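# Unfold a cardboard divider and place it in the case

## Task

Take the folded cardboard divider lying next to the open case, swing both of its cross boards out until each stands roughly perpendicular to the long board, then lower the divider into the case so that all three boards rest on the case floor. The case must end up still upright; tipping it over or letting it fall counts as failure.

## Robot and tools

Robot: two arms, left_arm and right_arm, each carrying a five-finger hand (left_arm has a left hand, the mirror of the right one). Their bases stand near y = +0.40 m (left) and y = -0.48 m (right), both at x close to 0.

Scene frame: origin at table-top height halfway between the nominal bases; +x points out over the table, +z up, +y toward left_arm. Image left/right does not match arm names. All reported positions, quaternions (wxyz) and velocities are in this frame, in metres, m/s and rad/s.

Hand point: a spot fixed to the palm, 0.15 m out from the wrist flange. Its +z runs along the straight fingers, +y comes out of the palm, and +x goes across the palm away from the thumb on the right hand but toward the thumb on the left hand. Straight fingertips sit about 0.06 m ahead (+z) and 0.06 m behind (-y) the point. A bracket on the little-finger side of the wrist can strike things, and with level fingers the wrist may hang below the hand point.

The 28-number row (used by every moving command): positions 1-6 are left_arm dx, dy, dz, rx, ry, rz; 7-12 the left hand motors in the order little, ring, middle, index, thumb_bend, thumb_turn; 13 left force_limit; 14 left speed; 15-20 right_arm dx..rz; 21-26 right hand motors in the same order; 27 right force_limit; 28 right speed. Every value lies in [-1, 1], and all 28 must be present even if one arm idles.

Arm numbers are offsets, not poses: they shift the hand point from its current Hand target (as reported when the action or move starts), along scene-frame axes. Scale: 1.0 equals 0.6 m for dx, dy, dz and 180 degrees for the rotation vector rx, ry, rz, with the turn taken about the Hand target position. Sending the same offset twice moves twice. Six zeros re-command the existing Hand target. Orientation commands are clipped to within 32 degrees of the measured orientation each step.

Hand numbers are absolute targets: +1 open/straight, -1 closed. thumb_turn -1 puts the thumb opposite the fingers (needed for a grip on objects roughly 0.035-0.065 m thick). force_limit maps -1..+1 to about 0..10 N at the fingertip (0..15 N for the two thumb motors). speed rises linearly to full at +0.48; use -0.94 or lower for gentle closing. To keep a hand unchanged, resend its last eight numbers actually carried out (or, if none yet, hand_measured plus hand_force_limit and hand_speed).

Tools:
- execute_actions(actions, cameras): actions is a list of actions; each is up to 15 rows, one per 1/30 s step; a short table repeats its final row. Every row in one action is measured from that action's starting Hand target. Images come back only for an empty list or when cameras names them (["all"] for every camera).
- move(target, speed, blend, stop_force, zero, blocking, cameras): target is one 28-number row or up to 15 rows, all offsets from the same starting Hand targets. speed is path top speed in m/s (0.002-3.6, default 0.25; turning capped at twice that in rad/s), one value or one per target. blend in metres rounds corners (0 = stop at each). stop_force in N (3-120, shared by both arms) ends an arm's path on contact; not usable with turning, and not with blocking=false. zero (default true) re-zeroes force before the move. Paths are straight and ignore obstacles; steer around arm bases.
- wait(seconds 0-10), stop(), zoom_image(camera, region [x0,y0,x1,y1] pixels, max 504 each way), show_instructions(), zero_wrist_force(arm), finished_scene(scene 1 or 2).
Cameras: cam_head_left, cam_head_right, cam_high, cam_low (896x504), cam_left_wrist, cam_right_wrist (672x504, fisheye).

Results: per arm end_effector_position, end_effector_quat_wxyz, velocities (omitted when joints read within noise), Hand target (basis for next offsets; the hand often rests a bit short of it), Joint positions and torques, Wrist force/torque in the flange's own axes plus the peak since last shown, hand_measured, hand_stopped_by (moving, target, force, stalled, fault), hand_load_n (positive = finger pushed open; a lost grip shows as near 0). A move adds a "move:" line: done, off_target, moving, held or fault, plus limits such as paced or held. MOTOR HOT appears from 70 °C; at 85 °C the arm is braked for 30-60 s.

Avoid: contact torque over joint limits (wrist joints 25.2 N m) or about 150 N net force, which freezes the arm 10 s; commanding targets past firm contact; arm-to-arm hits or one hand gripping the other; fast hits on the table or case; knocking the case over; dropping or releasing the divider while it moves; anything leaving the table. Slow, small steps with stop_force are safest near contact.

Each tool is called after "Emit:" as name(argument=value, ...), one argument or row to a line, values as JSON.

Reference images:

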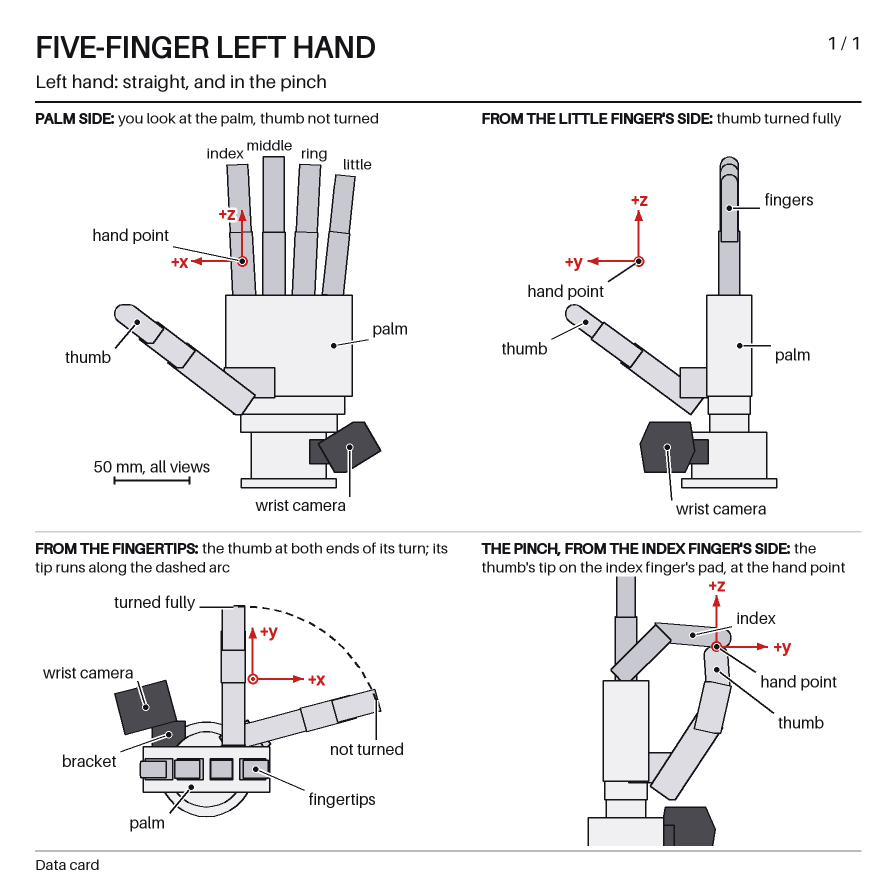

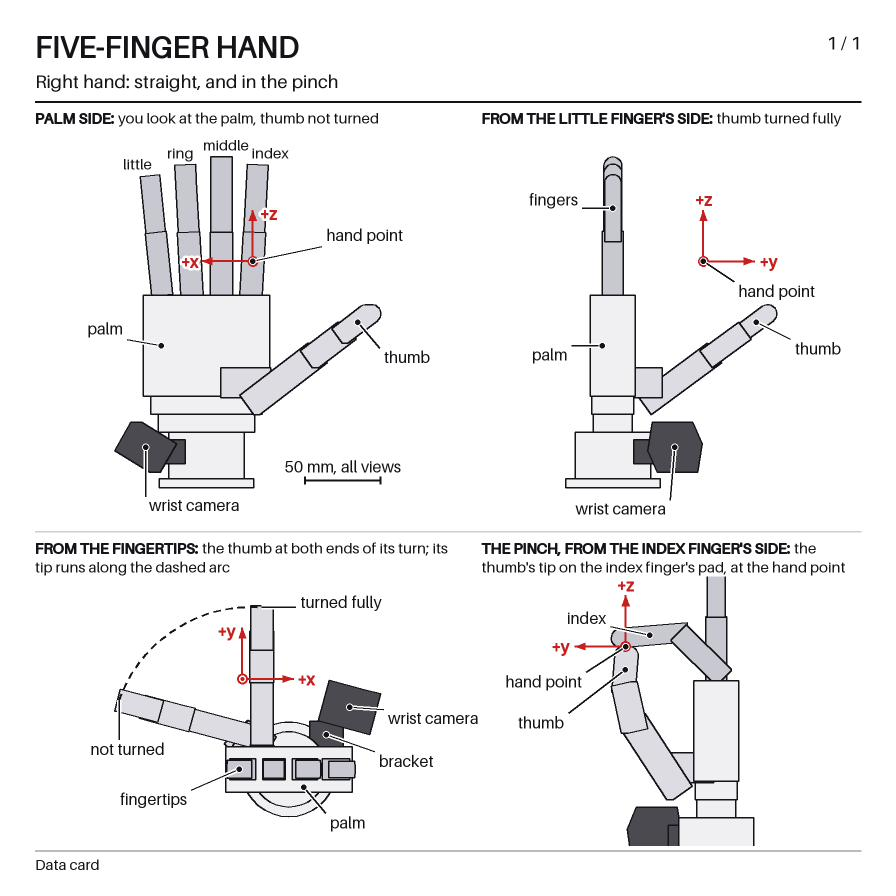

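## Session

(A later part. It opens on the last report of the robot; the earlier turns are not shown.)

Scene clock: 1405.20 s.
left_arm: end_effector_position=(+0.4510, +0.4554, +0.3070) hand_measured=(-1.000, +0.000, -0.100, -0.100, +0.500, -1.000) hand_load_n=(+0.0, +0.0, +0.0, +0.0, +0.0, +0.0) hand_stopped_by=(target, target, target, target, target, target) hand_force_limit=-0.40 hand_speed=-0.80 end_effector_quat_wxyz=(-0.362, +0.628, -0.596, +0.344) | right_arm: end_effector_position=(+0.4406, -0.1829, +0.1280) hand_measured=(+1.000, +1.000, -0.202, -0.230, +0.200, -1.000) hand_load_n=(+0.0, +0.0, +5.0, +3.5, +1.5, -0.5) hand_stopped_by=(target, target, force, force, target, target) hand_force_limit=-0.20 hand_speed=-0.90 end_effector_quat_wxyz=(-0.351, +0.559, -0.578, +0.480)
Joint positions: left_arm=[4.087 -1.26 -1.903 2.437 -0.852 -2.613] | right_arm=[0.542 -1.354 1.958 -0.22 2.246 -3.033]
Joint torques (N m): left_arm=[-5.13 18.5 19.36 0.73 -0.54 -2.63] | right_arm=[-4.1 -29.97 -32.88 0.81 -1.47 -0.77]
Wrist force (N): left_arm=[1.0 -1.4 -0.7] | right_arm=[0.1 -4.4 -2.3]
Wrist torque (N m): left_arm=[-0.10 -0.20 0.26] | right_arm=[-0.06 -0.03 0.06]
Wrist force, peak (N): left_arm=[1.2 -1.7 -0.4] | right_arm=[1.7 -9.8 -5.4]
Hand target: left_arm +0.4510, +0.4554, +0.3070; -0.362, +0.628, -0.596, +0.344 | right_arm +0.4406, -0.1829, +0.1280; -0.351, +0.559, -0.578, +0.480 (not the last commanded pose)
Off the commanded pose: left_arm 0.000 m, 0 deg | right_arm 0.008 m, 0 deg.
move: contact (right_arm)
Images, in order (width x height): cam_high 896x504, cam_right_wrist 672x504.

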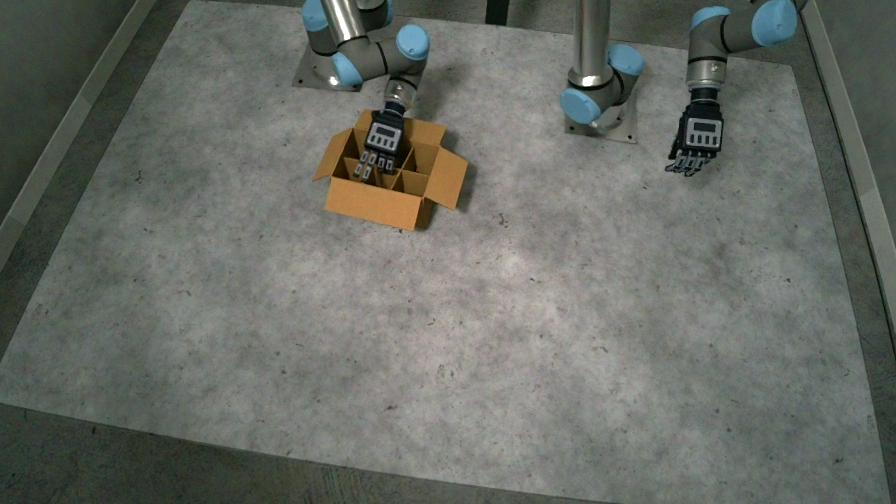

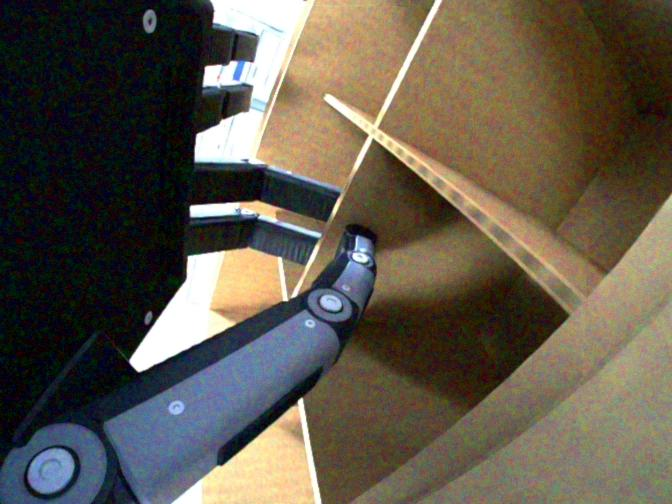

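Emit:
move(
  target=[0,0,0,0,0,0,-1,0,-0.1,-0.1,0.5,-1,-0.4,-0.8,0,0,0,0,0,0,1,1,0,0,0.45,-1,-0.3,-0.5],
  speed=0.01,
  cameras=["cam_right_wrist","cam_high","cam_low"],
)

Emit:
zoom_image(
  camera="cam_high",
  region=[310, 90, 480, 240],
)

Scene clock: 1413.63 s.
left_arm: end_effector_position=(+0.4510, +0.4554, +0.3070) hand_measured=(-1.000, +0.000, -0.100, -0.100, +0.500, -1.000) hand_load_n=(+0.0, +0.0, +0.0, +0.0, +0.0, +0.0) hand_stopped_by=(target, target, target, target, target, target) hand_force_limit=-0.40 hand_speed=-0.80 end_effector_quat_wxyz=(-0.362, +0.628, -0.596, +0.344) | right_arm: end_effector_position=(+0.4406, -0.1829, +0.1280) hand_measured=(+1.000, +1.000, +0.000, +0.000, +0.450, -1.000) hand_load_n=(+0.0, +0.0, +0.0, +0.0, +0.0, +0.0) hand_stopped_by=(target, target, target, target, target, target) hand_force_limit=-0.30 hand_speed=-0.50 end_effector_quat_wxyz=(-0.351, +0.559, -0.578, +0.480)
Joint positions: left_arm=[4.087 -1.26 -1.903 2.437 -0.852 -2.613] | right_arm=[0.542 -1.354 1.958 -0.22 2.246 -3.033]
Joint torques (N m): left_arm=[-5.44 18.57 18.27 0.74 -0.6 -2.64] | right_arm=[-2.78 -30.98 -32.67 -0.39 -1.22 -0.51]
Wrist force (N): left_arm=[1.0 -1.2 -0.3] | right_arm=[0.2 0.7 0.3]
Wrist torque (N m): left_arm=[-0.10 -0.20 0.25] | right_arm=[0.01 -0.07 0.12]
Wrist force, peak (N): left_arm=[1.2 -1.8 -0.6] | right_arm=[0.0 -4.6 -2.5]
Hand target: left_arm +0.4510, +0.4554, +0.3070; -0.362, +0.628, -0.596, +0.344 | right_arm +0.4406, -0.1829, +0.1280; -0.351, +0.559, -0.578, +0.480
Off the commanded pose: left_arm 0.000 m, 0 deg | right_arm 0.000 m, 0 deg.
move: done
Images, in order (width x height): cam_high 896x504, cam_low 896x504, cam_right_wrist 672x504.

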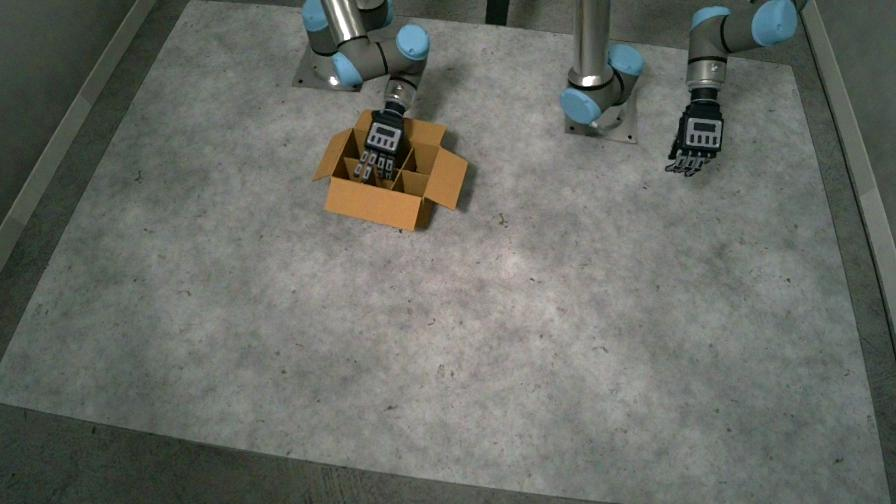

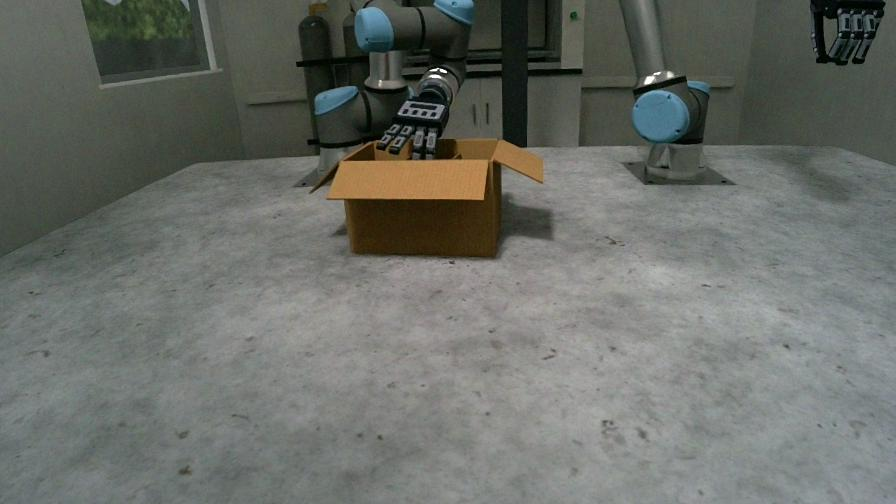

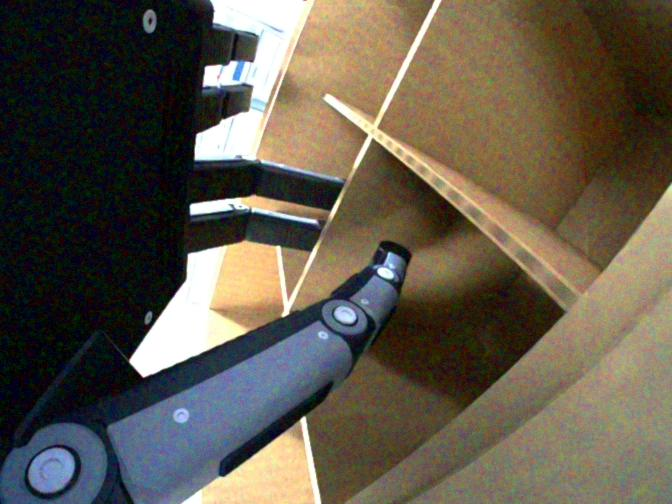

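Scaled by 2.965 from the camera's 896x504 image, which has a finer 1280x720 frame.

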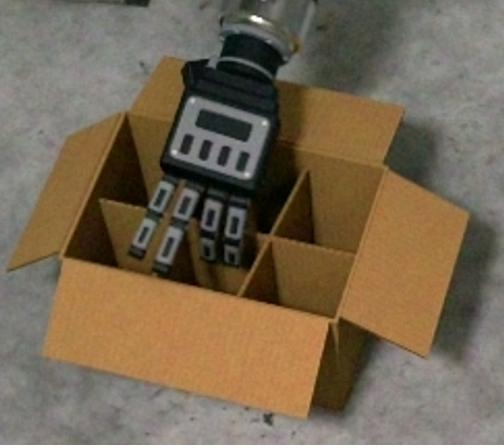

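Emit:
move(
  target=[
    [0,0,0,0,0,0,-1,0,-0.1,-0.1,0.5,-1,-0.4,-0.8,0,0,0.05,0,0,0,1,1,0,0,0.45,-1,-0.3,-0.5],
    [0,0,0,0,0,0,-1,0,-0.1,-0.1,0.5,-1,-0.4,-0.8,0,0,0.3333,0,0,0,1,1,0,0,0.45,-1,-0.3,-0.5],
  ],
  speed=[0.03,0.06],
  cameras=["cam_right_wrist","cam_high","cam_low"],
)

Emit:
zoom_image(
  camera="cam_high",
  region=[310, 90, 480, 240],
)

Emit:
zoom_image(
  camera="cam_low",
  region=[320, 60, 560, 270],
)

Scene clock: 1423.80 s.
left_arm: end_effector_position=(+0.4510, +0.4554, +0.3070) hand_measured=(-1.000, +0.000, -0.100, -0.100, +0.500, -1.000) hand_load_n=(+0.0, +0.0, +0.0, +0.0, +0.0, +0.5) hand_stopped_by=(target, target, target, target, target, target) hand_force_limit=-0.40 hand_speed=-0.80 end_effector_quat_wxyz=(-0.362, +0.628, -0.596, +0.344) | right_arm: end_effector_position=(+0.4406, -0.1829, +0.3281) hand_measured=(+1.000, +1.000, +0.000, +0.000, +0.450, -1.000) hand_load_n=(+0.0, +0.0, +0.0, +0.5, +0.0, +0.0) hand_stopped_by=(target, target, target, target, target, target) hand_force_limit=-0.30 hand_speed=-0.50 end_effector_quat_wxyz=(-0.351, +0.559, -0.578, +0.480)
Joint positions: left_arm=[4.087 -1.26 -1.903 2.437 -0.852 -2.613] | right_arm=[0.542 -1.516 1.598 0.302 2.246 -3.033]
Joint torques (N m): left_arm=[-4.8 18.65 18.17 0.86 -0.58 -2.51] | right_arm=[-3.89 -15.9 -9.4 -1.26 -0.84 1.59]
Wrist force (N): left_arm=[1.1 -1.3 -0.4] | right_arm=[0.2 0.9 0.6]
Wrist torque (N m): left_arm=[-0.09 -0.21 0.26] | right_arm=[0.05 -0.09 0.12]
Wrist force, peak (N): left_arm=[1.3 -1.8 -0.4] | right_arm=[0.2 1.3 0.2]
Hand target: left_arm +0.4510, +0.4554, +0.3070; -0.362, +0.628, -0.596, +0.344 | right_arm +0.4406, -0.1829, +0.3280; -0.351, +0.559, -0.578, +0.480
Off the commanded pose: left_arm 0.000 m, 0 deg | right_arm 0.000 m, 0 deg.
move: done
Images, in order (width x height): cam_high 896x504, cam_low 896x504, cam_right_wrist 672x504.

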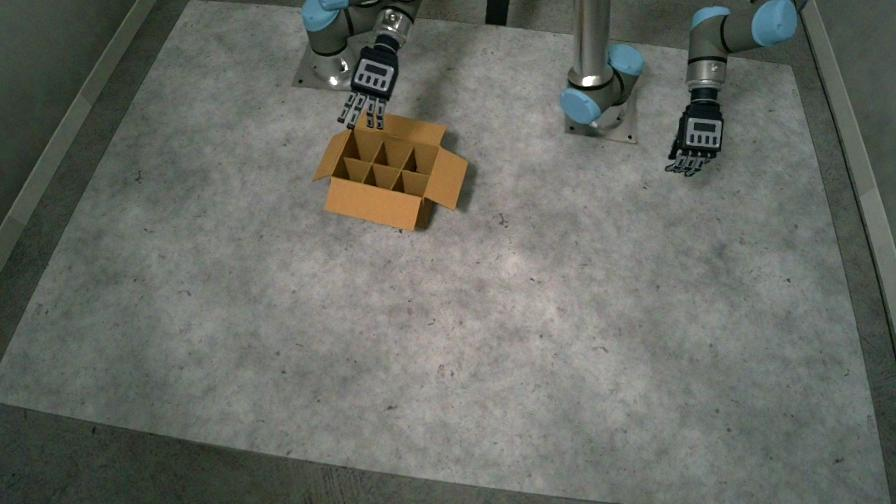

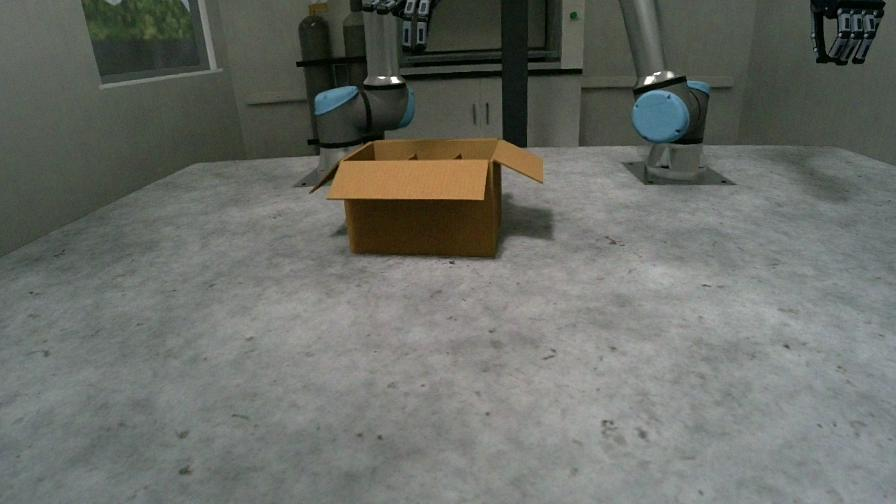

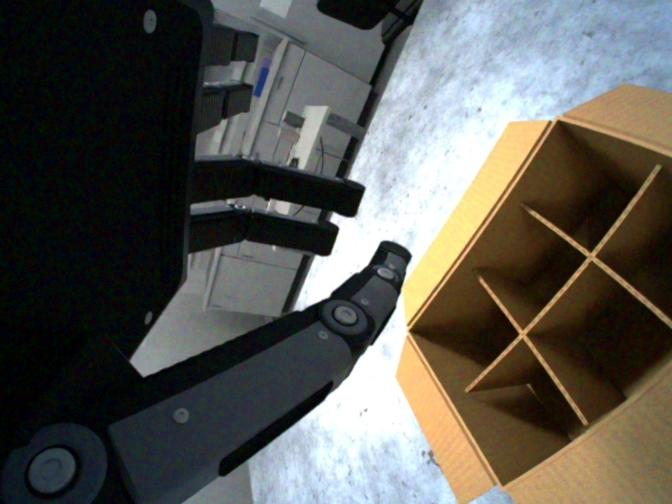

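Scaled by 2.965 from the camera's 896x504 image, which has a finer 1280x720 frame.

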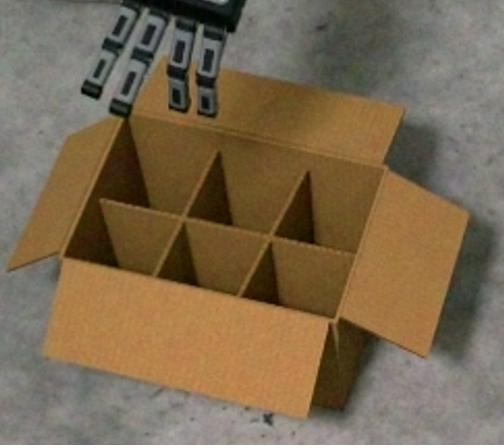

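Scaled by 2.100 from the camera's 896x504 image, which has a finer 1280x720 frame.

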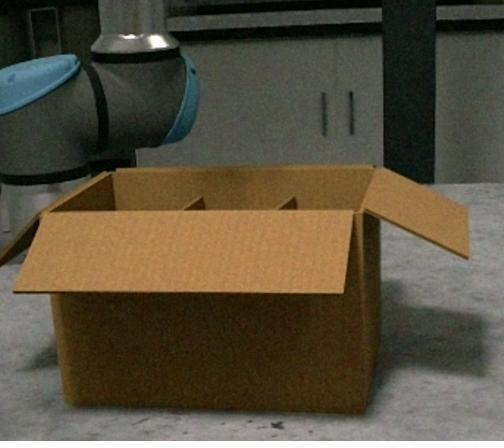

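Emit:
zoom_image(
  camera="cam_right_wrist",
  region=[390, 80, 672, 504],
)

Scaled by 1.189 from the camera's 672x504 image, which has a finer 960x720 frame.

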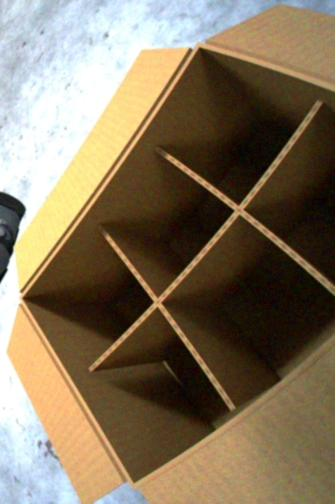

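Emit:
finished_scene(
  scene=2,
)

The scene is finished: the task was done.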